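# Stand a sideways carton upright and open its lid

## Task

Take the closed carton lying on its side on the table, set it upright so its lid faces up, then swing the lid open until it is roughly vertical or leans back beyond vertical. At the start, the lid's tab is tucked down inside the wall that carries the thumb notch.

## Robot and tools

Robot: two UR-style arms, left_arm and right_arm, each ending in a four-digit hand with 16 motors (index, middle, ring, thumb). right_arm has a right hand; left_arm has a left hand that mirrors it.

Scene frame: the origin is at table-top height, midway between the two nominal arm bases. +x points out over the table, +z points up, and +y points toward left_arm. Actual bases: left_arm at (+0.043, +0.370, 0) m; right_arm at (-0.056, -0.350, 0) m, turned slightly about z. Printed hand positions can be off by a few cm, more so at long reach.

Hand point axes (right hand):
- +z runs along the straight fingers toward the tips.
- +y points out of the palm face; the palm surface is at y = -0.062 m.
- +x runs across the palm away from the thumb. On the left hand, +x points toward the thumb.
- A rigid mast near the wrist (x +0.05 to +0.10, z -0.16 to -0.11, up to y +0.06 m; x sign flips on the left hand) can strike objects.
- Fingertips have 0.03 m rubber caps.

Row layout (execute_actions and move): every row is one flat list of 48 numbers, each in [-1, 1], covering both arms even if one stays still. Order:
1. left_arm dx, dy, dz, rx, ry, rz
2. 16 left hand motors
3. left current_limit, left speed
4. right_arm dx, dy, dz, rx, ry, rz
5. 16 right hand motors
6. right current_limit, right speed

Motor order for each hand: index_mcp, index_abd, index_pip, index_dip, middle_mcp, middle_abd, middle_pip, middle_dip, ring_mcp, ring_abd, ring_pip, ring_dip, thumb_cmc, thumb_axl, thumb_mcp, thumb_ipl. The same order is used in hand_goal, hand_measured, hand_current_ma and hand_state.

Pose numbers are offsets, not poses:
- dx, dy, dz move the hand point along scene-frame axes. 1.0 equals 0.6 m; a translation longer than 1.0 may be shortened.
- rx, ry, rz form one rotation vector (1.0 equals 180 degrees), turning about the Hand target's position.
- Offsets are measured from the arm's Hand target as it stands when the action or move begins. Rows inside one action are not cumulative, but successive actions and calls are.
- Six zeros re-command the current Hand target.
- Each control step, the commanded orientation is clipped to within 32 degrees of the measured one.

Hand numbers are absolute goal angles, scaled linearly between each hinge's two stops. Toward -1 generally curls a digit toward the palm:
- _mcp: straight at +0.75
- _pip: straight at +0.58
- _dip: straight at +0.70
- _abd: straight at 0; toward -1 swings the finger away from the thumb
- thumb_cmc: straight (beside the palm) at +0.71; toward -1 swings the thumb in front of the palm
- thumb_axl: straight at +0.68; rolls the thumb
- thumb_mcp: straight at +0.23
- thumb_ipl: straight at +0.17
A 0 is a real goal, not "unchanged". To leave a hand as it is, resend its hand_goal, hand_current_limit and hand_speed.

current_limit maps -1 to 0 mA and +1 to 550 mA (minimum 11 mA). speed sets the set-point rate to (speed+1)/2 of 8.5 rad/s. Both start at +0.4 and -0.6, and the last values written persist. A grip presses only while the goal lies past the object's surface. A motor drawing 495 mA or more for a total of 5 s shuts off for 10 s.

Tools:
- execute_actions(actions, cameras): actions is a list of actions. Each action holds 1 to 15 rows, one per 1/30 s step; a shorter action repeats its last row to fill 15 steps. Images come back only for an empty list or when cameras asks for them. ["all"] shows every camera, [] shows none.
- move(target, speed, blend, stop_force, zero, blocking, cameras): drives straight paths toward one row, or through a list of up to 15 rows. Every row's offsets count from the same starting Hand targets. Paths do not avoid obstacles and are capped at 10 s.
  - speed: m/s, 0.002 to 3.6, default 0.25; turning is limited to twice that in rad/s.
  - blend: corner rounding in m.
  - stop_force: 3 to 120 N. It ends an arm's path when its wrist sensor feels that much push. It is unreliable while the hand rotates, and should be left out when backing off a contact.
  - zero: re-zeroes the sensor before the move; default true.
  - blocking=false: returns early; cannot be combined with stop_force.
  - The result adds a "move:" line giving the ending (done, off_target, moving, held, fault) and any limits (paced, held).
- wait(seconds 0 to 10): lets time pass while the arms hold.
- stop: brakes a running move.
- zoom_image(camera, region [x0,y0,x1,y1] px, at most 504x504): enlarges part of the latest image.
- zero_wrist_force(arm): re-zeroes that arm's wrist sensor.
- read_manual(section): returns licence text only.


Cameras: cam_head_left and cam_head_right (896x504), cam_left_wrist and cam_right_wrist (672x504, fisheye).

Results include, per arm:
- end_effector_position (m) and end_effector_quat_wxyz in the scene frame, plus velocities
- Hand target, which is the base for the next offsets
- joint positions and torques
- Wrist force/torque along the hand's own axes, plus the peak since the last reading
- hand_goal, hand_measured, hand_current_ma, and hand_state (moving, goal, blocked, overload)
- motor temperatures
A hand point often stops short of its Hand target. If it does, send the missing distance as an offset.

Avoid:
- Commanding targets past a firm contact: the arms are stiff.
- Exceeding joint load limits (wrist joints only about 18 to 21 N m) or an outside force around 150 N. Either stops the arm for 10 s.
- Contact between the two arms or hands, including one hand closing on the other's fingers.
- Paths passing close to an arm's own base.
- Fast moves, which overshoot and hit harder.
- Motors reaching 85 °C, which brakes the arm for 30 to 60 s.
- Dropping the carton, letting it fall far, releasing it while it is still moving, or leaving it off the table; any of these fails or lowers the scene.
- Finishing before the carton stays upright and open without the robot touching it.

Each tool is called after "Emit:" as name([rows], argument=value, ...), one row to a line, values as JSON.

## Session

Emit:
execute_actions(actions=[])

Scene clock: 0.00 s.
left_arm: end_effector_position=(+0.4489, +0.4553, +0.2300) hand_goal=(+0.754, +0.000, +0.576, +0.696, +0.754, +0.000, +0.576, +0.696, +0.754, +0.000, +0.576, +0.696, +0.714, +0.678, +0.226, +0.168) hand_measured=(+0.754, +0.000, +0.576, +0.696, +0.754, +0.000, +0.576, +0.696, +0.754, +0.000, +0.576, +0.696, +0.714, +0.678, +0.226, +0.168) hand_current_ma=(+0, +0, +0, +0, +0, +0, +0, +0, +0, +0, +0, +0, +0, +0, +0, +0) hand_state=(goal, goal, goal, goal, goal, goal, goal, goal, goal, goal, goal, overload, goal, goal, goal, goal) hand_current_limit=0.40 hand_speed=-0.60 end_effector_quat_wxyz=(+0.000, +0.000, +1.000, +0.000) | right_arm: end_effector_position=(+0.3468, -0.4522, +0.2300) hand_goal=(+0.754, +0.000, +0.576, +0.696, +0.754, +0.000, +0.576, +0.696, +0.754, +0.000, +0.576, +0.696, +0.714, +0.678, +0.226, +0.168) hand_measured=(+0.754, +0.000, +0.576, +0.696, +0.754, +0.000, +0.576, +0.696, +0.754, +0.000, +0.576, +0.696, +0.714, +0.678, +0.226, +0.168) hand_current_ma=(+0, +0, +0, +0, +0, +0, +0, +0, +0, +0, +0, +0, +0, +0, +0, +0) hand_state=(goal, goal, goal, goal, goal, goal, goal, goal, goal, goal, goal, goal, goal, goal, goal, goal) hand_current_limit=0.40 hand_speed=-0.60 end_effector_quat_wxyz=(+0.000, +1.000, -0.021, +0.000)
Joint positions: left_arm=[3.458 -1.419 -2.042 -1.252 1.571 -1.255] | right_arm=[-0.316 -1.723 2.042 -1.89 -1.571 1.255]
Joint velocities: within noise
Joint torques (N m): no reading
Motor temperatures (°C): left_arm=[34 22 31 32 32 38] | right_arm=[35 28 25 27 36 33]
Wrist force (N): no reading
Wrist torque (N m): no reading
Wrist force, peak (N): no reading
Hand target: left_arm +0.4489, +0.4553, +0.2300; +0.000, +0.000, +1.000, +0.000 | right_arm +0.3468, -0.4522, +0.2300; +0.000, +1.000, -0.021, +0.000

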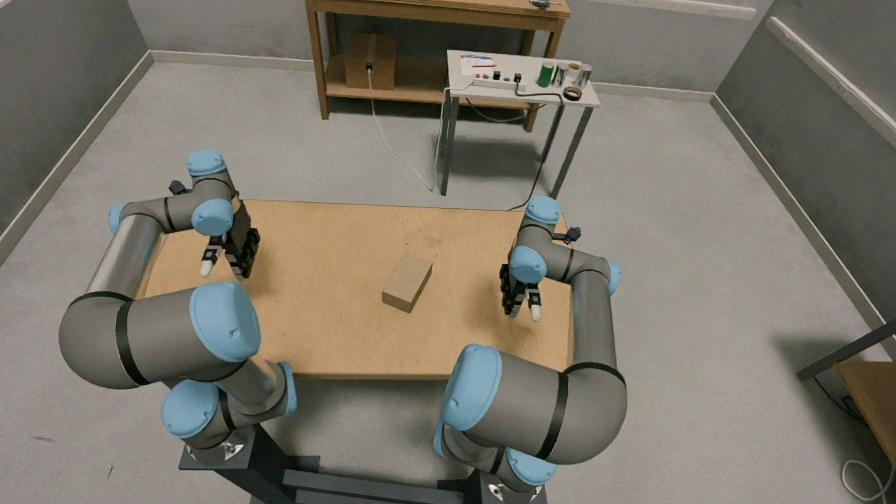

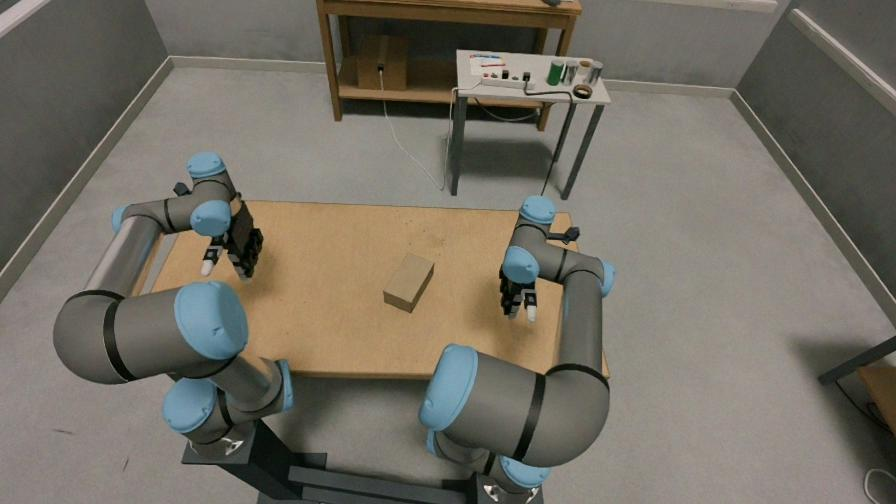

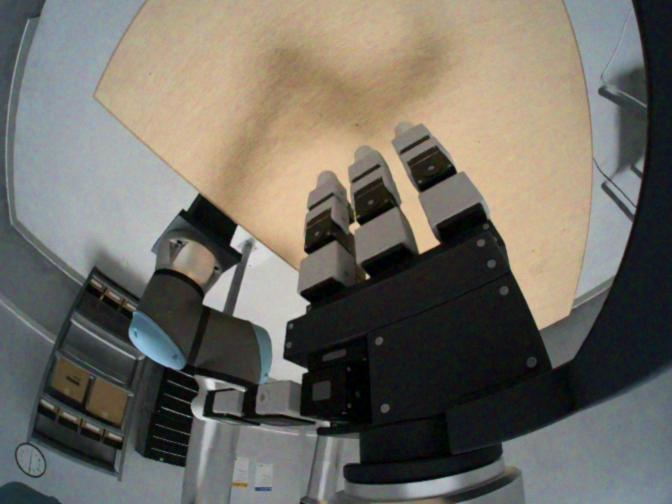

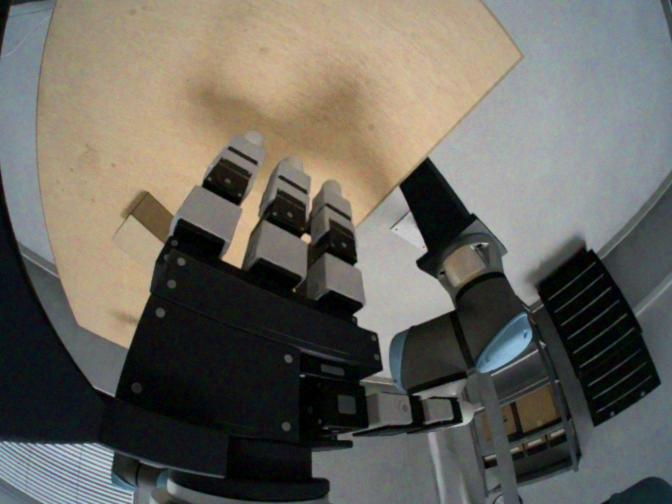

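Emit:
zoom_image(camera="cam_head_left", region=[350, 220, 470, 340])

Emit:
zoom_image(camera="cam_right_wrist", region=[90, 160, 210, 280])

Emit:
zoom_image(camera="cam_head_right", region=[350, 220, 470, 340])

Scaled by 4.200 from the camera's 896x504 image, which has a finer 1280x720 frame.

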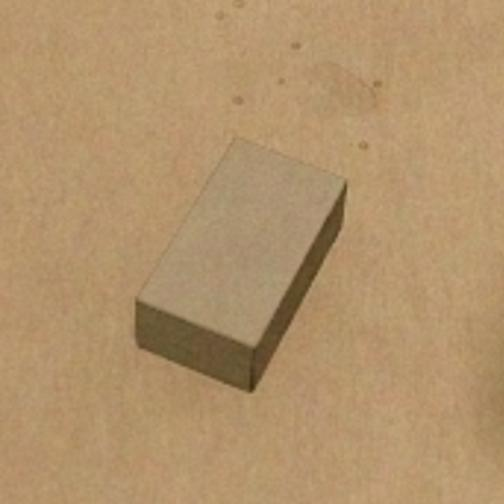

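Scaled by 4.200 from the camera's 672x504 image, which has a finer 960x720 frame.

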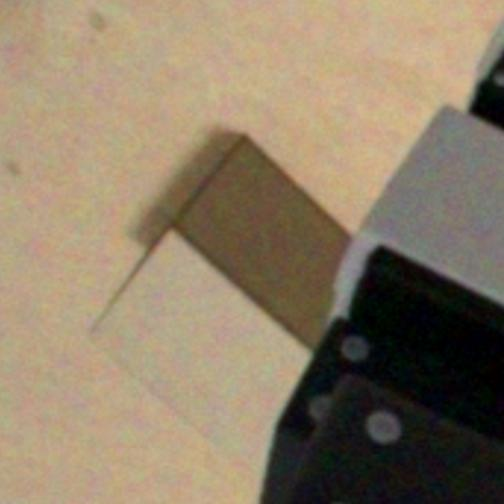

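Scaled by 4.200 from the camera's 896x504 image, which has a finer 1280x720 frame.

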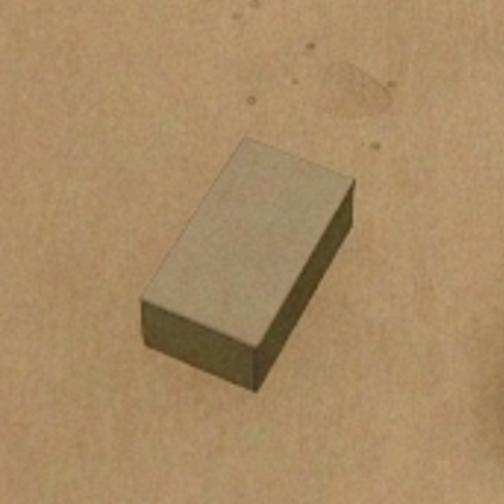

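Emit:
zoom_image(camera="cam_head_left", region=[180, 190, 280, 290])

Emit:
zoom_image(camera="cam_head_left", region=[480, 240, 580, 340])

Scaled by 5.040 from the camera's 896x504 image, which has a finer 1280x720 frame.

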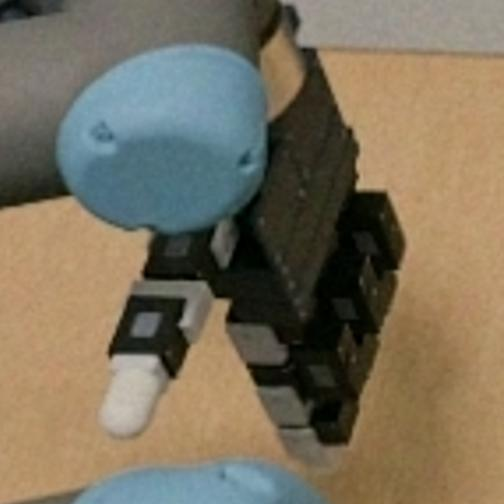

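Scaled by 5.040 from the camera's 896x504 image, which has a finer 1280x720 frame.

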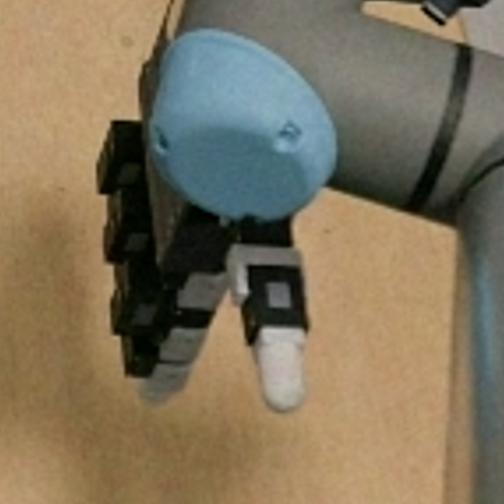

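Emit:
zoom_image(camera="cam_head_left", region=[376, 276, 424, 324])

Emit:
zoom_image(camera="cam_head_right", region=[376, 246, 444, 314])

Emit:
zoom_image(camera="cam_right_wrist", region=[105, 180, 175, 250])

Scaled by 10.500 from the camera's 896x504 image, which has a finer 1280x720 frame.

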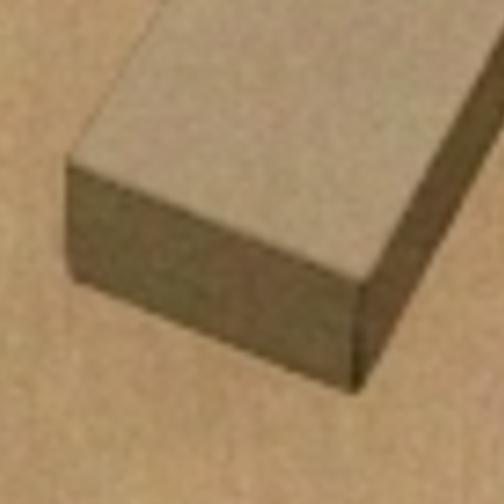

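Scaled by 7.412 from the camera's 896x504 image, which has a finer 1280x720 frame.

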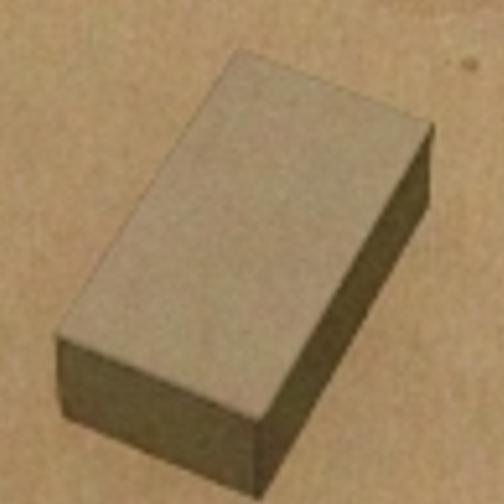

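Scaled by 7.200 from the camera's 672x504 image, which has a finer 960x720 frame.

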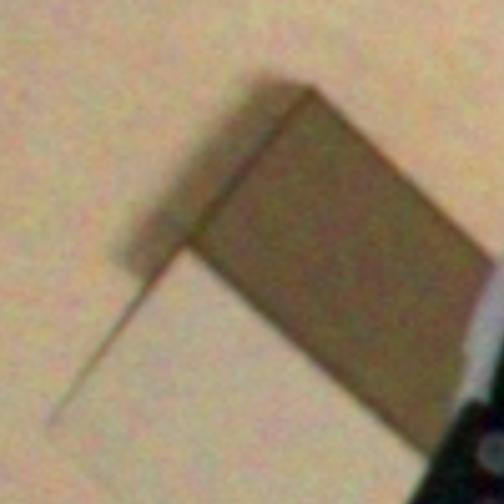

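Emit:
move(target=[0.252, -0.704, 0.033, 0, 0, 0.322, 0.754, 0, 0.576, 0.696, 0.754, 0, 0.576, 0.696, 0.754, 0, 0.576, 0.696, 0.714, 0.678, 0.226, 0.168, 0.4, -0.6, 0, 0, 0, 0, 0, 0, 0.754, 0, 0.576, 0.696, 0.754, 0, 0.576, 0.696, 0.754, 0, 0.576, 0.696, 0.714, 0.678, 0.226, 0.168, 0.4, -0.6], speed=0.5, cameras=["cam_head_left", "cam_left_wrist"])

Scene clock: 134.20 s.
left_arm: end_effector_position=(+0.6000, +0.0329, +0.2497) hand_goal=(+0.754, +0.000, +0.576, +0.696, +0.754, +0.000, +0.576, +0.696, +0.754, +0.000, +0.576, +0.696, +0.714, +0.678, +0.226, +0.168) hand_measured=(+0.754, +0.000, +0.576, +0.696, +0.754, +0.000, +0.576, +0.696, +0.754, +0.000, +0.576, +0.696, +0.714, +0.678, +0.224, +0.168) hand_current_ma=(-2, +0, +1, +0, -2, +0, +1, +0, -2, +0, +1, +0, +0, -1, -6, -1) hand_state=(goal, goal, goal, goal, goal, goal, goal, goal, goal, goal, goal, overload, goal, goal, goal, goal) hand_current_limit=0.40 hand_speed=-0.60 end_effector_quat_wxyz=(+0.000, -0.484, +0.875, +0.000) | right_arm: end_effector_position=(+0.3468, -0.4522, +0.2300) hand_goal=(+0.754, +0.000, +0.576, +0.696, +0.754, +0.000, +0.576, +0.696, +0.754, +0.000, +0.576, +0.696, +0.714, +0.678, +0.226, +0.168) hand_measured=(+0.754, +0.000, +0.576, +0.696, +0.754, +0.000, +0.576, +0.696, +0.754, +0.000, +0.576, +0.696, +0.714, +0.678, +0.224, +0.168) hand_current_ma=(+0, +0, +0, +0, +0, +0, +0, +0, +0, +0, +0, +0, +0, +0, +0, +0) hand_state=(goal, goal, goal, goal, goal, goal, goal, goal, goal, goal, goal, goal, goal, goal, goal, goal) hand_current_limit=0.40 hand_speed=-0.60 end_effector_quat_wxyz=(+0.000, +1.000, -0.021, +0.000)
Joint positions: left_arm=[2.808 -2.157 -1.08 -1.476 1.571 -2.916] | right_arm=[-0.316 -1.723 2.042 -1.89 -1.571 1.255]
Joint torques (N m): left_arm=[-5.49 59.2 28.25 3.34 -0.94 -0.84] | right_arm=[-0.25 -16.15 -23.61 -2.59 -0.02 -0.03]
Wrist force (N): left_arm=[0.2 0.3 0.0] | right_arm=[0.0 0.1 -0.2]
Wrist torque (N m): left_arm=[0.01 -0.02 0.06] | right_arm=[0.03 0.00 0.01]
Wrist force, peak (N): left_arm=[1.2 2.6 0.4] | right_arm=[-0.1 0.5 -0.4]
Hand target: left_arm +0.6001, +0.0329, +0.2498; +0.000, -0.484, +0.875, +0.000 | right_arm +0.3468, -0.4522, +0.2300; +0.000, +1.000, -0.021, +0.000
Off the commanded pose: left_arm 0.000 m, 0 deg | right_arm 0.000 m, 0 deg.
move: done
Images, in order (width x height): cam_head_left 896x504, cam_left_wrist 672x504.

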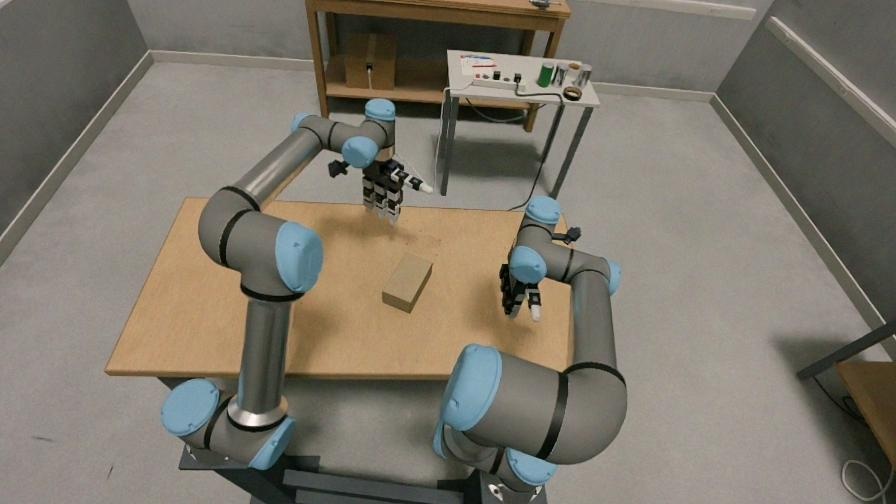

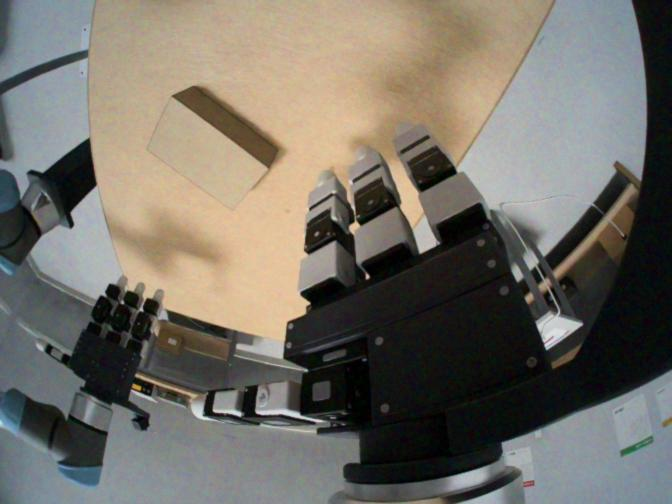

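Emit:
zoom_image(camera="cam_left_wrist", region=[140, 75, 290, 225])

Emit:
zoom_image(camera="cam_left_wrist", region=[220, 130, 290, 200])

Scaled by 3.360 from the camera's 672x504 image, which has a finer 960x720 frame.

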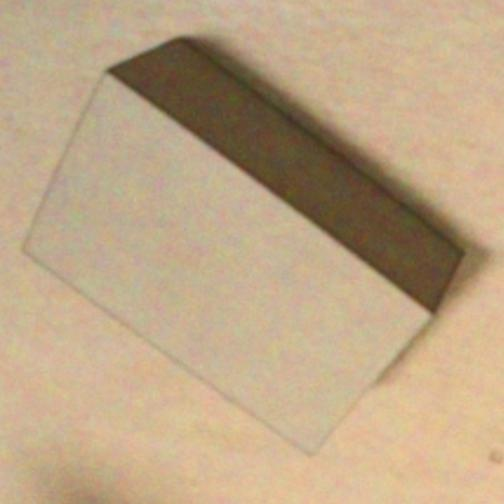

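Scaled by 7.200 from the camera's 672x504 image, which has a finer 960x720 frame.

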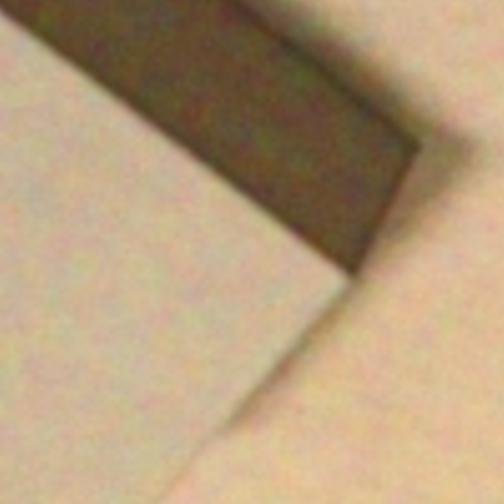

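Emit:
move(target=[0.071, -0.345, -0.1, 0, 0, -0.472, 0.754, 0, 0.576, 0.696, 0.754, 0, 0.576, 0.696, 0.754, 0, 0.576, 0.696, 0.714, 0.678, 0.226, 0.168, 0.4, -0.6, 0, 0, 0, 0, 0, 0, 0.754, 0, 0.576, 0.696, 0.754, 0, 0.576, 0.696, 0.754, 0, 0.576, 0.696, 0.714, 0.678, 0.226, 0.168, 0.4, -0.6], speed=0.5, cameras=["cam_left_wrist"])

Scene clock: 201.00 s.
left_arm: end_effector_position=(+0.6427, -0.1741, +0.1896) hand_goal=(+0.754, +0.000, +0.576, +0.696, +0.754, +0.000, +0.576, +0.696, +0.754, +0.000, +0.576, +0.696, +0.714, +0.678, +0.226, +0.168) hand_measured=(+0.752, +0.000, +0.576, +0.696, +0.752, +0.000, +0.576, +0.696, +0.752, +0.000, +0.576, +0.696, +0.714, +0.678, +0.222, +0.168) hand_current_ma=(-3, -1, +1, +0, -3, -1, +1, +0, -3, -1, +1, +0, +0, -1, -9, -1) hand_state=(goal, goal, goal, goal, goal, goal, goal, goal, goal, goal, goal, overload, goal, goal, goal, goal) hand_current_limit=0.40 hand_speed=-0.60 end_effector_quat_wxyz=(+0.000, +0.233, +0.972, +0.000) | right_arm: end_effector_position=(+0.3468, -0.4522, +0.2300) hand_goal=(+0.754, +0.000, +0.576, +0.696, +0.754, +0.000, +0.576, +0.696, +0.754, +0.000, +0.576, +0.696, +0.714, +0.678, +0.226, +0.168) hand_measured=(+0.754, +0.000, +0.576, +0.696, +0.754, +0.000, +0.576, +0.696, +0.754, +0.000, +0.576, +0.696, +0.714, +0.678, +0.224, +0.168) hand_current_ma=(+0, +0, +0, +0, +0, +0, +0, +0, +0, +0, +0, +0, +0, +0, +0, +0) hand_state=(goal, goal, goal, goal, goal, goal, goal, goal, goal, goal, goal, goal, goal, goal, goal, goal) hand_current_limit=0.40 hand_speed=-0.60 end_effector_quat_wxyz=(+0.000, +1.000, -0.021, +0.000)
Joint positions: left_arm=[2.472 -2.566 -0.512 -1.635 1.571 -1.769] | right_arm=[-0.316 -1.723 2.042 -1.89 -1.571 1.255]
Joint torques (N m): left_arm=[0.67 86.83 6.03 4.44 -0.9 0.92] | right_arm=[-0.83 -15.96 -23.84 -2.63 0.06 -0.06]
Wrist force (N): left_arm=[0.3 0.7 0.4] | right_arm=[-0.1 0.2 -0.1]
Wrist torque (N m): left_arm=[0.09 -0.04 -0.08] | right_arm=[0.04 0.01 -0.01]
Wrist force, peak (N): left_arm=[-3.8 1.3 0.8] | right_arm=[0.0 -0.1 -0.5]
Hand target: left_arm +0.6427, -0.1741, +0.1898; +0.000, +0.234, +0.972, +0.000 | right_arm +0.3468, -0.4522, +0.2300; +0.000, +1.000, -0.021, +0.000
Off the commanded pose: left_arm 0.000 m, 0 deg | right_arm 0.000 m, 0 deg.
move: done
Images, in order (width x height): cam_left_wrist 672x504.

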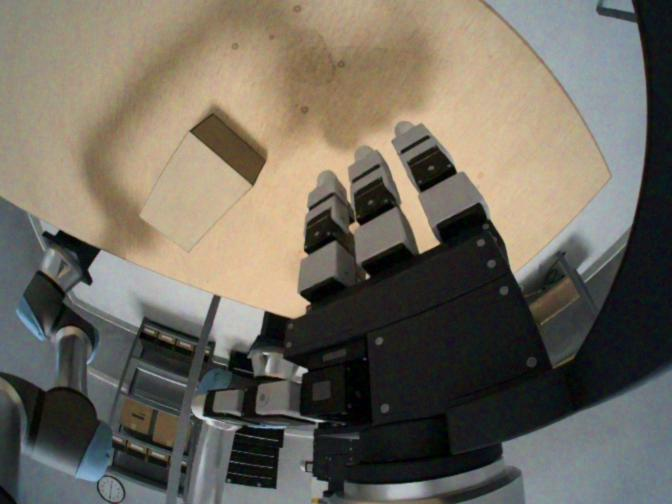

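Emit:
zoom_image(camera="cam_left_wrist", region=[135, 100, 275, 240])

Emit:
zoom_image(camera="cam_left_wrist", region=[180, 105, 280, 205])

Scaled by 3.600 from the camera's 672x504 image, which has a finer 960x720 frame.

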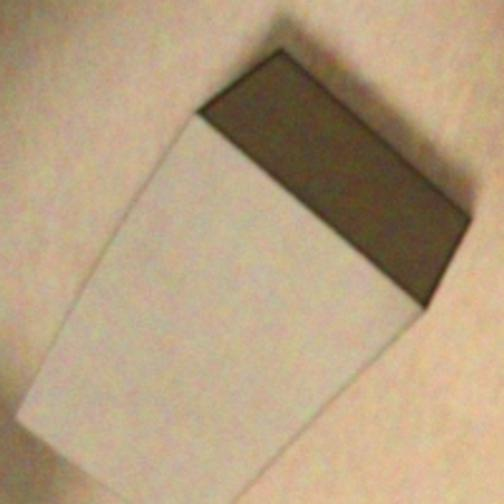

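Scaled by 5.040 from the camera's 672x504 image, which has a finer 960x720 frame.

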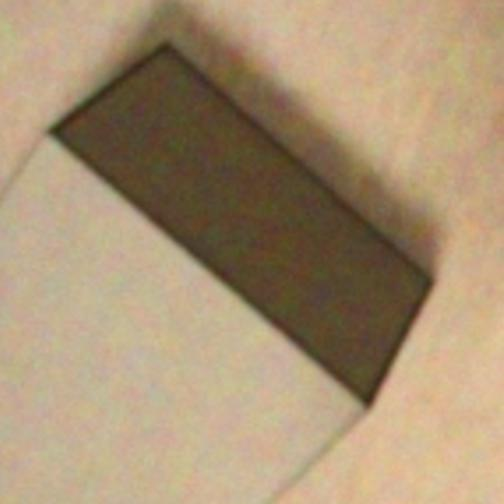

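Emit:
move([
  [0.03, 0.2, 0.15, -0.035, -0.067, -0.24, 0.754, 0, 0.576, 0.696, 1, 0, 0.576, 0.696, 1, 0, 0.576, 0.696, 0.714, 0.678, 0.226, 0.168, 0.4, -0.6, 0, 0, 0, 0, 0, 0, 0.754, 0, 0.576, 0.696, 1, 0, 0.576, 0.696, 1, 0, 0.576, 0.696, 0.714, 0.678, 0.226, 0.168, 0.4, -0.6],
  [-0.05, 0.395, 0.1, -0.069, -0.134, -0.477, 0.754, 0, 0.576, 0.696, 1, 0, 0.576, 0.696, 1, 0, 0.576, 0.696, 0.714, 0.678, 0.226, 0.168, 0.4, -0.6, 0.1, 0.1, 0.02, -0.0342, -0.129, 0.413, 0.754, 0, 0.576, 0.696, 1, 0, 0.576, 0.696, 1, 0, 0.576, 0.696, 0.714, 0.678, 0.226, 0.168, 0.4, -0.6],
  [-0.051, 0.395, 0.02, -0.138, -0.268, -0.953, 0.754, 0, 0.576, 0.696, 1, 0, 0.576, 0.696, 1, 0, 0.576, 0.696, 0.714, 0.678, 0.226, 0.168, 0.4, -0.6, 0.19, 0.37, -0.05, -0.0684, -0.258, 0.8263, 0.754, 0, 0.576, 0.696, 1, 0, 0.576, 0.696, 1, 0, 0.576, 0.696, 0.714, 0.678, 0.226, 0.168, 0.4, -0.6],
], speed=0.6, blend=[0.04, 0.04, 0], cameras=["cam_head_left", "cam_head_right", "cam_left_wrist", "cam_right_wrist"])

Scene clock: 389.83 s.
left_arm: end_effector_position=(+0.6121, +0.0628, +0.2017) hand_goal=(+0.754, +0.000, +0.576, +0.696, +1.000, +0.000, +0.576, +0.696, +1.000, +0.000, +0.576, +0.696, +0.714, +0.678, +0.226, +0.168) hand_measured=(+0.758, +0.000, +0.576, +0.696, +1.000, +0.000, +0.576, +0.696, +1.000, +0.000, +0.576, +0.696, +0.718, +0.678, +0.222, +0.168) hand_current_ma=(+7, -1, +1, +0, +0, -1, +1, +0, +0, -1, +1, +0, +7, -1, -9, -1) hand_state=(goal, goal, goal, goal, goal, goal, goal, goal, goal, goal, goal, overload, goal, goal, goal, goal) hand_current_limit=0.40 hand_speed=-0.60 end_effector_quat_wxyz=(+0.293, +0.927, -0.222, -0.072) | right_arm: end_effector_position=(+0.4608, -0.2302, +0.2000) hand_goal=(+0.754, +0.000, +0.576, +0.696, +1.000, +0.000, +0.576, +0.696, +1.000, +0.000, +0.576, +0.696, +0.714, +0.678, +0.226, +0.168) hand_measured=(+0.756, +0.000, +0.576, +0.696, +1.000, +0.000, +0.576, +0.696, +1.000, +0.000, +0.576, +0.696, +0.718, +0.678, +0.224, +0.168) hand_current_ma=(+0, +0, +0, +0, +0, +0, +0, +0, +0, +0, +0, +0, +0, +0, +0, +0) hand_state=(goal, goal, goal, goal, goal, goal, goal, goal, goal, goal, goal, goal, goal, goal, goal, goal) hand_current_limit=0.40 hand_speed=-0.60 end_effector_quat_wxyz=(+0.071, +0.225, +0.927, +0.292)
Joint positions: left_arm=[3.166 -2.035 -1.555 -1.447 1.042 2.154] | right_arm=[-0.411 -1.613 2.302 -2.276 -0.96 -1.543]
Joint torques (N m): left_arm=[2.69 61.17 5.88 2.94 -2.38 0.9] | right_arm=[-2.02 -29.86 -7.72 -4.33 -0.89 -1.37]
Wrist force (N): left_arm=[0.2 1.0 0.4] | right_arm=[-0.2 1.0 0.7]
Wrist torque (N m): left_arm=[-0.05 -0.07 -0.05] | right_arm=[0.08 -0.03 0.12]
Wrist force, peak (N): left_arm=[0.2 -4.2 1.2] | right_arm=[-0.7 1.5 1.3]
Hand target: left_arm +0.6121, +0.0629, +0.2018; +0.293, +0.927, -0.222, -0.072 | right_arm +0.4608, -0.2302, +0.2000; +0.071, +0.225, +0.927, +0.292
Off the commanded pose: left_arm 0.000 m, 0 deg | right_arm 0.000 m, 0 deg.
move: done; blend cut to 0 m at target 1

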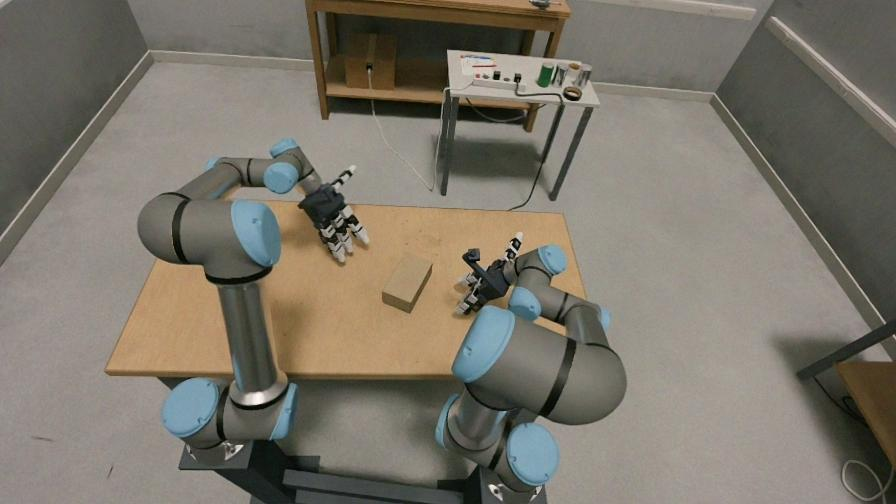

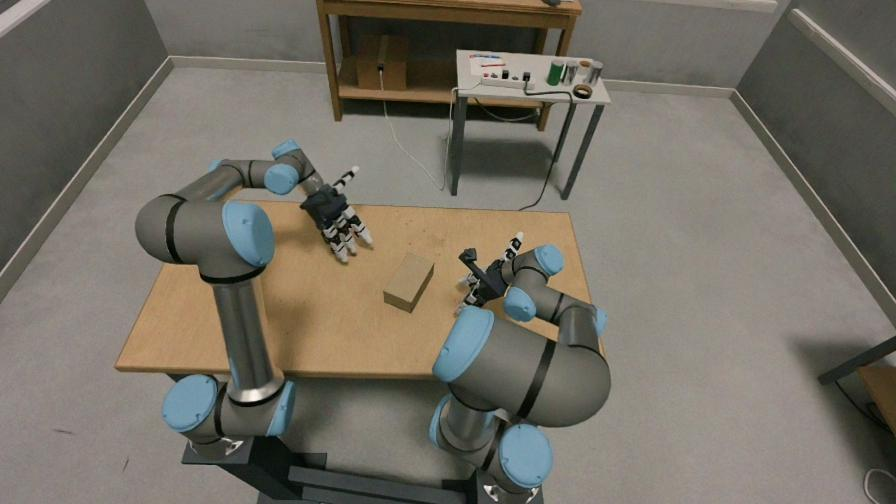

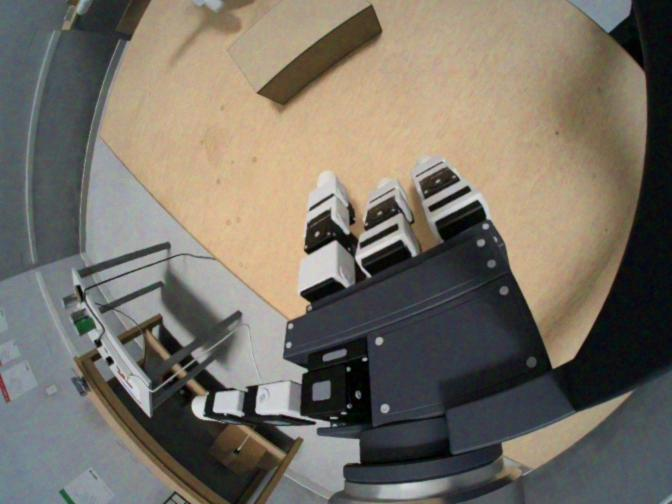

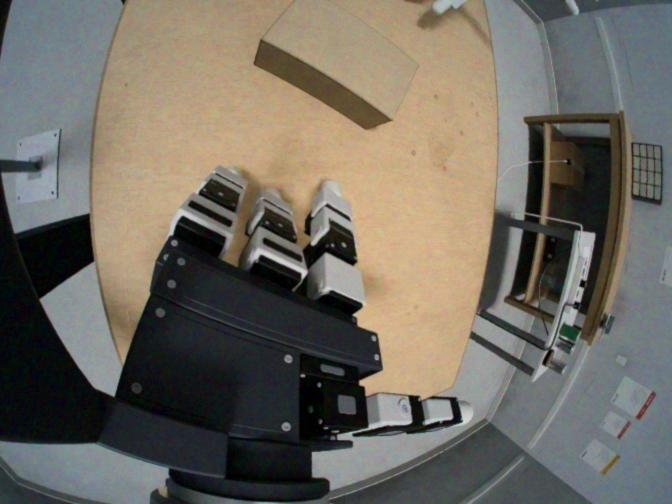

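Emit:
zoom_image(camera="cam_left_wrist", region=[220, 0, 390, 115])

Emit:
zoom_image(camera="cam_right_wrist", region=[245, 0, 425, 135])

Scaled by 2.965 from the camera's 672x504 image, which has a finer 960x720 frame.

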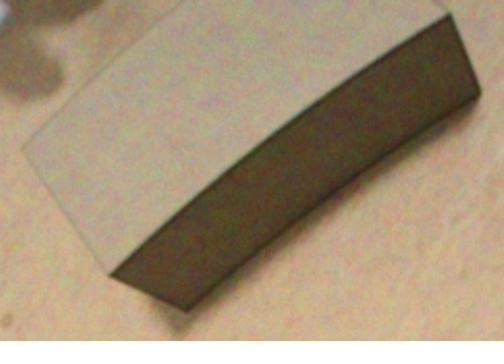

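Scaled by 2.800 from the camera's 672x504 image, which has a finer 960x720 frame.

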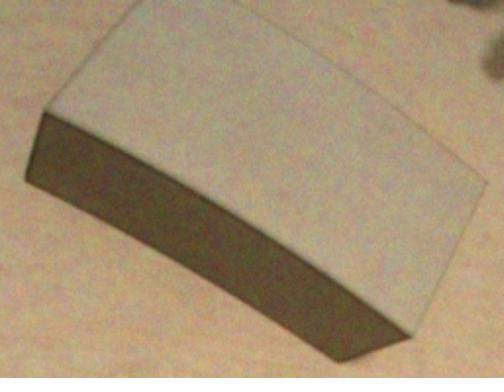

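Emit:
move(target=[-0.2358, -0.042, -0.063, 0, 0, 0, 0.754, 0, 0.576, 0.696, 1, 0, -0.738, -0.174, 1, 0, -0.738, -0.174, 0.714, 0.678, 0.226, 0.168, 0.4, -0.6, -0.1093, 0.2032, -0.06, 0, 0, 0, 0.754, 0, 0.576, 0.696, 1, 0, -0.738, -0.174, 1, 0, -0.738, -0.174, 0.714, 0.678, 0.226, 0.168, 0.4, -0.6], speed=0.3, cameras=["cam_head_left", "cam_left_wrist", "cam_right_wrist"])

Scene clock: 460.33 s.
left_arm: end_effector_position=(+0.4706, +0.0377, +0.1641) hand_goal=(+0.754, +0.000, +0.576, +0.696, +1.000, +0.000, -0.738, -0.174, +1.000, +0.000, -0.738, -0.174, +0.714, +0.678, +0.226, +0.168) hand_measured=(+0.758, +0.000, +0.576, +0.696, +1.000, +0.000, -0.730, -0.172, +1.000, +0.000, -0.732, +0.696, +0.718, +0.678, +0.222, +0.168) hand_current_ma=(+8, -1, +1, +0, +0, -1, +19, +6, +0, -1, +16, +0, +7, -1, -9, -1) hand_state=(goal, goal, goal, goal, goal, goal, goal, goal, goal, goal, goal, overload, goal, goal, goal, goal) hand_current_limit=0.40 hand_speed=-0.60 end_effector_quat_wxyz=(+0.293, +0.927, -0.222, -0.072) | right_arm: end_effector_position=(+0.3952, -0.1083, +0.1640) hand_goal=(+0.754, +0.000, +0.576, +0.696, +1.000, +0.000, -0.738, -0.174, +1.000, +0.000, -0.738, -0.174, +0.714, +0.678, +0.226, +0.168) hand_measured=(+0.758, +0.000, +0.576, +0.696, +1.000, +0.000, -0.730, -0.172, +1.000, +0.000, -0.730, -0.172, +0.718, +0.678, +0.224, +0.168) hand_current_ma=(+0, +0, +0, +0, +0, +0, +1, +0, +0, +0, +1, +0, +0, +0, +0, +0) hand_state=(goal, goal, goal, goal, goal, goal, goal, goal, goal, goal, goal, goal, goal, goal, goal, goal) hand_current_limit=0.40 hand_speed=-0.60 end_effector_quat_wxyz=(+0.071, +0.225, +0.927, +0.292)
Joint positions: left_arm=[3.123 -1.807 -2.004 -1.202 1.028 2.106] | right_arm=[-0.14 -1.634 2.518 -2.655 -0.99 -1.216]
Joint torques (N m): left_arm=[0.49 18.49 4.19 3.51 0.18 0.48] | right_arm=[3.33 -28.62 -21.48 -4.88 3.51 1.23]
Wrist force (N): left_arm=[0.4 0.9 0.3] | right_arm=[-0.2 0.6 0.5]
Wrist torque (N m): left_arm=[0.01 -0.10 0.12] | right_arm=[0.06 -0.01 -0.06]
Wrist force, peak (N): left_arm=[-1.6 1.8 1.6] | right_arm=[1.9 2.9 1.4]
Hand target: left_arm +0.4706, +0.0377, +0.1640; +0.293, +0.927, -0.222, -0.072 | right_arm +0.3952, -0.1083, +0.1640; +0.071, +0.225, +0.927, +0.292
Off the commanded pose: left_arm 0.000 m, 0 deg | right_arm 0.000 m, 0 deg.
move: done
Images, in order (width x height): cam_head_left 896x504, cam_left_wrist 672x504, cam_right_wrist 672x504.

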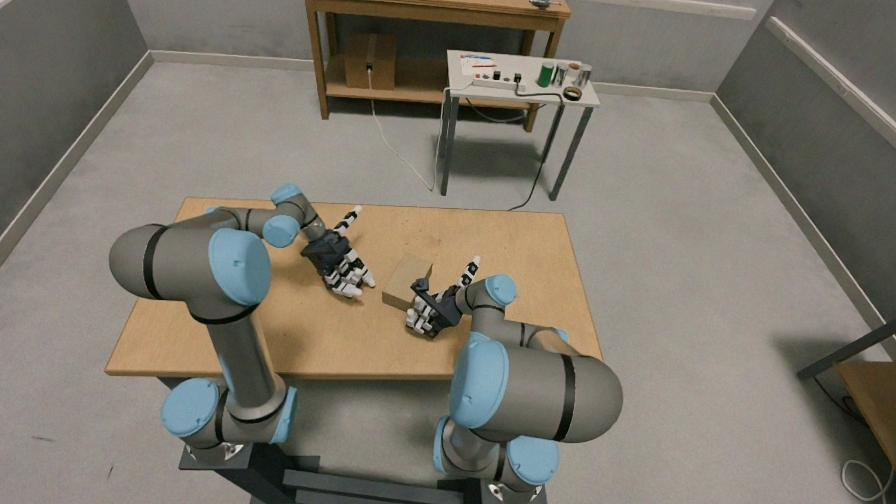

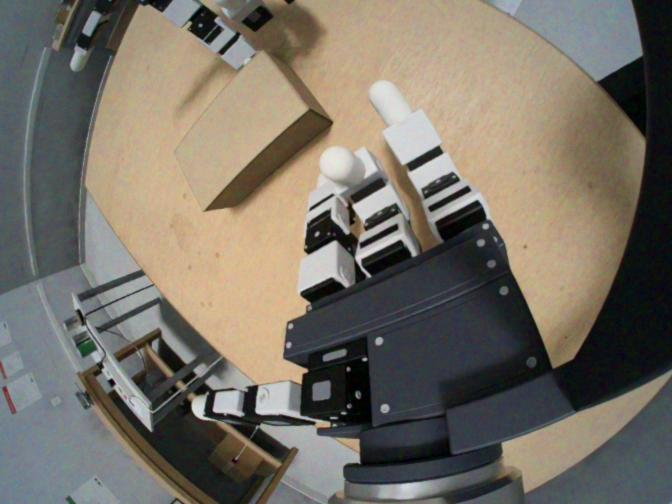

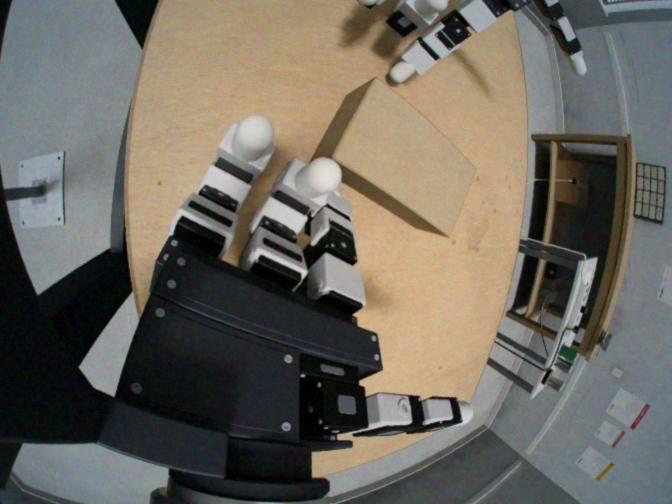

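Emit:
zoom_image(camera="cam_right_wrist", region=[300, 60, 480, 240])

Emit:
zoom_image(camera="cam_left_wrist", region=[170, 40, 340, 215])

Scaled by 2.800 from the camera's 672x504 image, which has a finer 960x720 frame.

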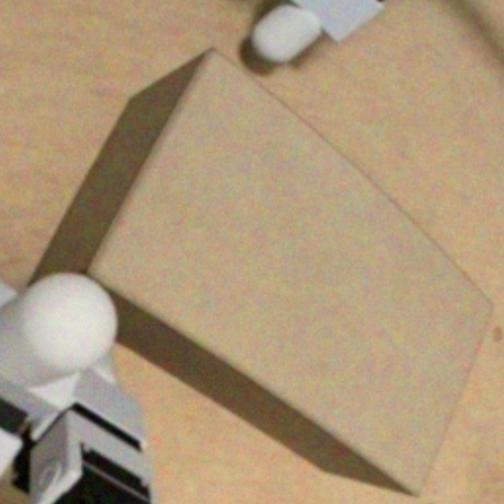

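Scaled by 2.880 from the camera's 672x504 image, which has a finer 960x720 frame.

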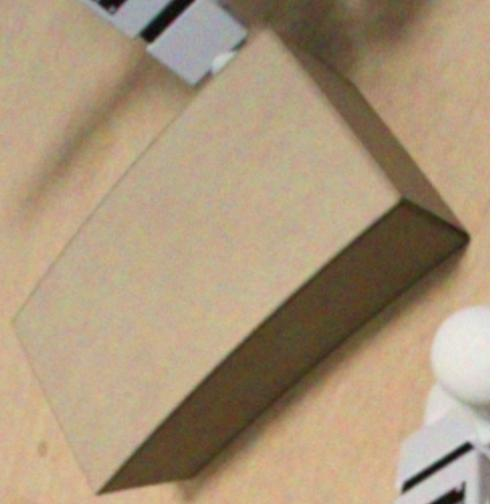

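Emit:
zoom_image(camera="cam_head_left", region=[320, 230, 460, 350])

Scaled by 3.600 from the camera's 896x504 image, which has a finer 1280x720 frame.

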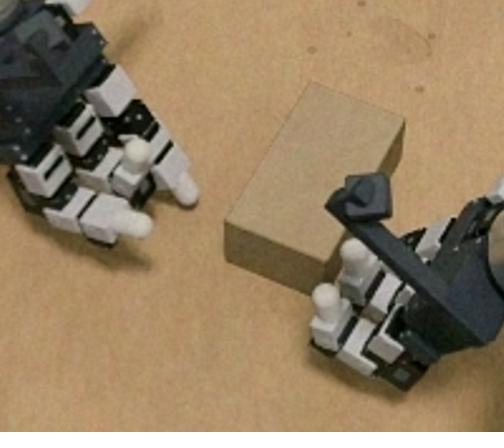

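Emit:
move([
  [0, 0, -0.02, 0, 0, 0, 0.754, 0, 0.576, 0.696, 1, 0, -0.738, -0.174, 1, 0, -0.738, -0.174, 0.714, 0.678, 0.226, 0.168, 0.4, -0.9, 0, 0, -0.02, 0, 0, 0, 0.754, 0, 0.576, 0.696, 1, 0, -0.738, -0.174, 1, 0, -0.738, -0.174, 0.714, 0.678, 0.226, 0.168, 0.4, -0.9],
  [0, 0, -0.02, 0, 0, 0, 0.2, 0, 0.576, 0.696, 1, 0, -0.738, -0.174, 1, 0, -0.738, -0.174, 0.714, 0.678, 0.226, 0.168, 0.4, -0.9, 0, 0, -0.02, 0, 0, 0, 0.2, 0, 0.576, 0.696, 1, 0, -0.738, -0.174, 1, 0, -0.738, -0.174, 0.714, 0.678, 0.226, 0.168, 0.4, -0.9],
], speed=0.2, cameras=["cam_head_left", "cam_left_wrist", "cam_right_wrist"])

Scene clock: 492.53 s.
left_arm: end_effector_position=(+0.4706, +0.0377, +0.1520) hand_goal=(+0.200, +0.000, +0.576, +0.696, +1.000, +0.000, -0.738, -0.174, +1.000, +0.000, -0.738, -0.174, +0.714, +0.678, +0.226, +0.168) hand_measured=(+0.526, -0.002, +0.602, +0.706, +1.000, +0.000, -0.730, -0.172, +1.000, +0.000, -0.732, +0.696, +0.718, +0.678, +0.222, +0.168) hand_current_ma=(+385, -4, +80, +29, +0, -1, +18, +6, +0, -1, +16, +0, +7, -1, -9, -1) hand_state=(blocked, goal, blocked, goal, goal, goal, goal, goal, goal, goal, goal, overload, goal, goal, goal, goal) hand_current_limit=0.40 hand_speed=-0.90 end_effector_quat_wxyz=(+0.293, +0.927, -0.222, -0.072) | right_arm: end_effector_position=(+0.3952, -0.1083, +0.1520) hand_goal=(+0.200, +0.000, +0.576, +0.696, +1.000, +0.000, -0.738, -0.174, +1.000, +0.000, -0.738, -0.174, +0.714, +0.678, +0.226, +0.168) hand_measured=(+0.500, +0.000, +0.618, +0.714, +1.000, +0.000, -0.730, -0.172, +1.000, +0.000, -0.730, -0.172, +0.718, +0.678, +0.224, +0.168) hand_current_ma=(+384, +0, +26, +5, +0, +0, +1, +0, +0, +0, +1, +0, +0, +0, +0, +0) hand_state=(blocked, goal, blocked, goal, goal, goal, goal, goal, goal, goal, goal, goal, goal, goal, goal, goal) hand_current_limit=0.40 hand_speed=-0.90 end_effector_quat_wxyz=(+0.071, +0.225, +0.927, +0.292)
Joint positions: left_arm=[3.123 -1.826 -2.017 -1.169 1.028 2.106] | right_arm=[-0.14 -1.596 2.532 -2.708 -0.99 -1.216]
Joint torques (N m): left_arm=[0.29 45.51 31.46 3.47 -1.86 0.27] | right_arm=[-1.19 -29.72 -28.61 -1.83 2.22 0.54]
Wrist force (N): left_arm=[-0.4 -2.1 -3.4] | right_arm=[-0.3 -4.4 -2.2]
Wrist torque (N m): left_arm=[0.53 0.03 -0.02] | right_arm=[0.48 -0.07 0.02]
Wrist force, peak (N): left_arm=[0.0 2.1 -6.2] | right_arm=[0.0 -4.5 -2.3]
Hand target: left_arm +0.4706, +0.0377, +0.1520; +0.293, +0.927, -0.222, -0.072 | right_arm +0.3952, -0.1083, +0.1520; +0.071, +0.225, +0.927, +0.292
Off the commanded pose: left_arm 0.000 m, 0 deg | right_arm 0.000 m, 0 deg.
move: done
Images, in order (width x height): cam_head_left 896x504, cam_left_wrist 672x504, cam_right_wrist 672x504.

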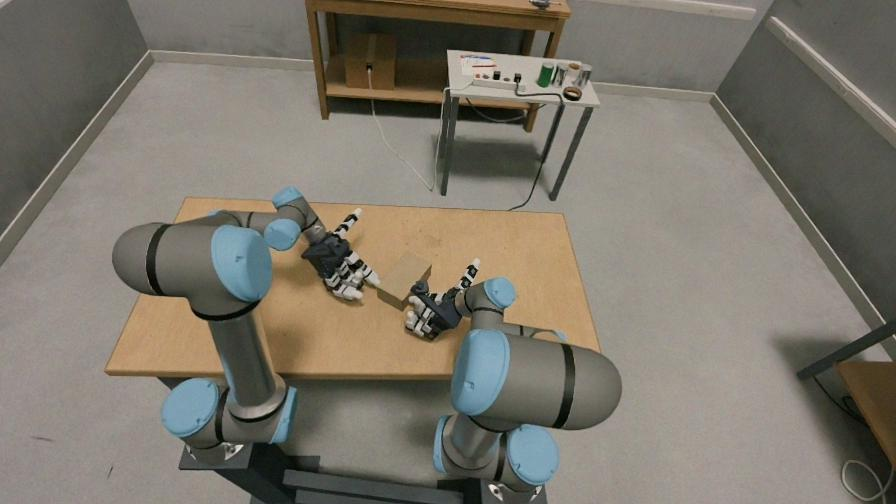

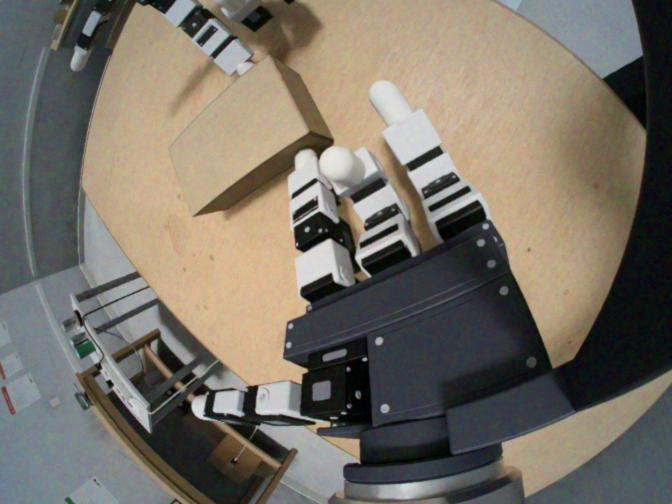

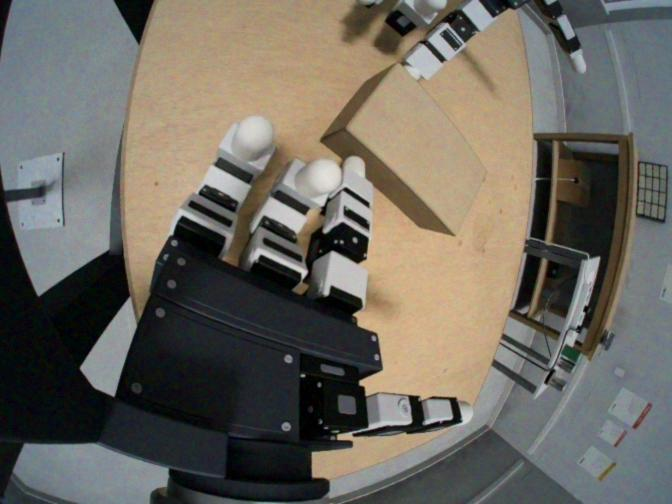

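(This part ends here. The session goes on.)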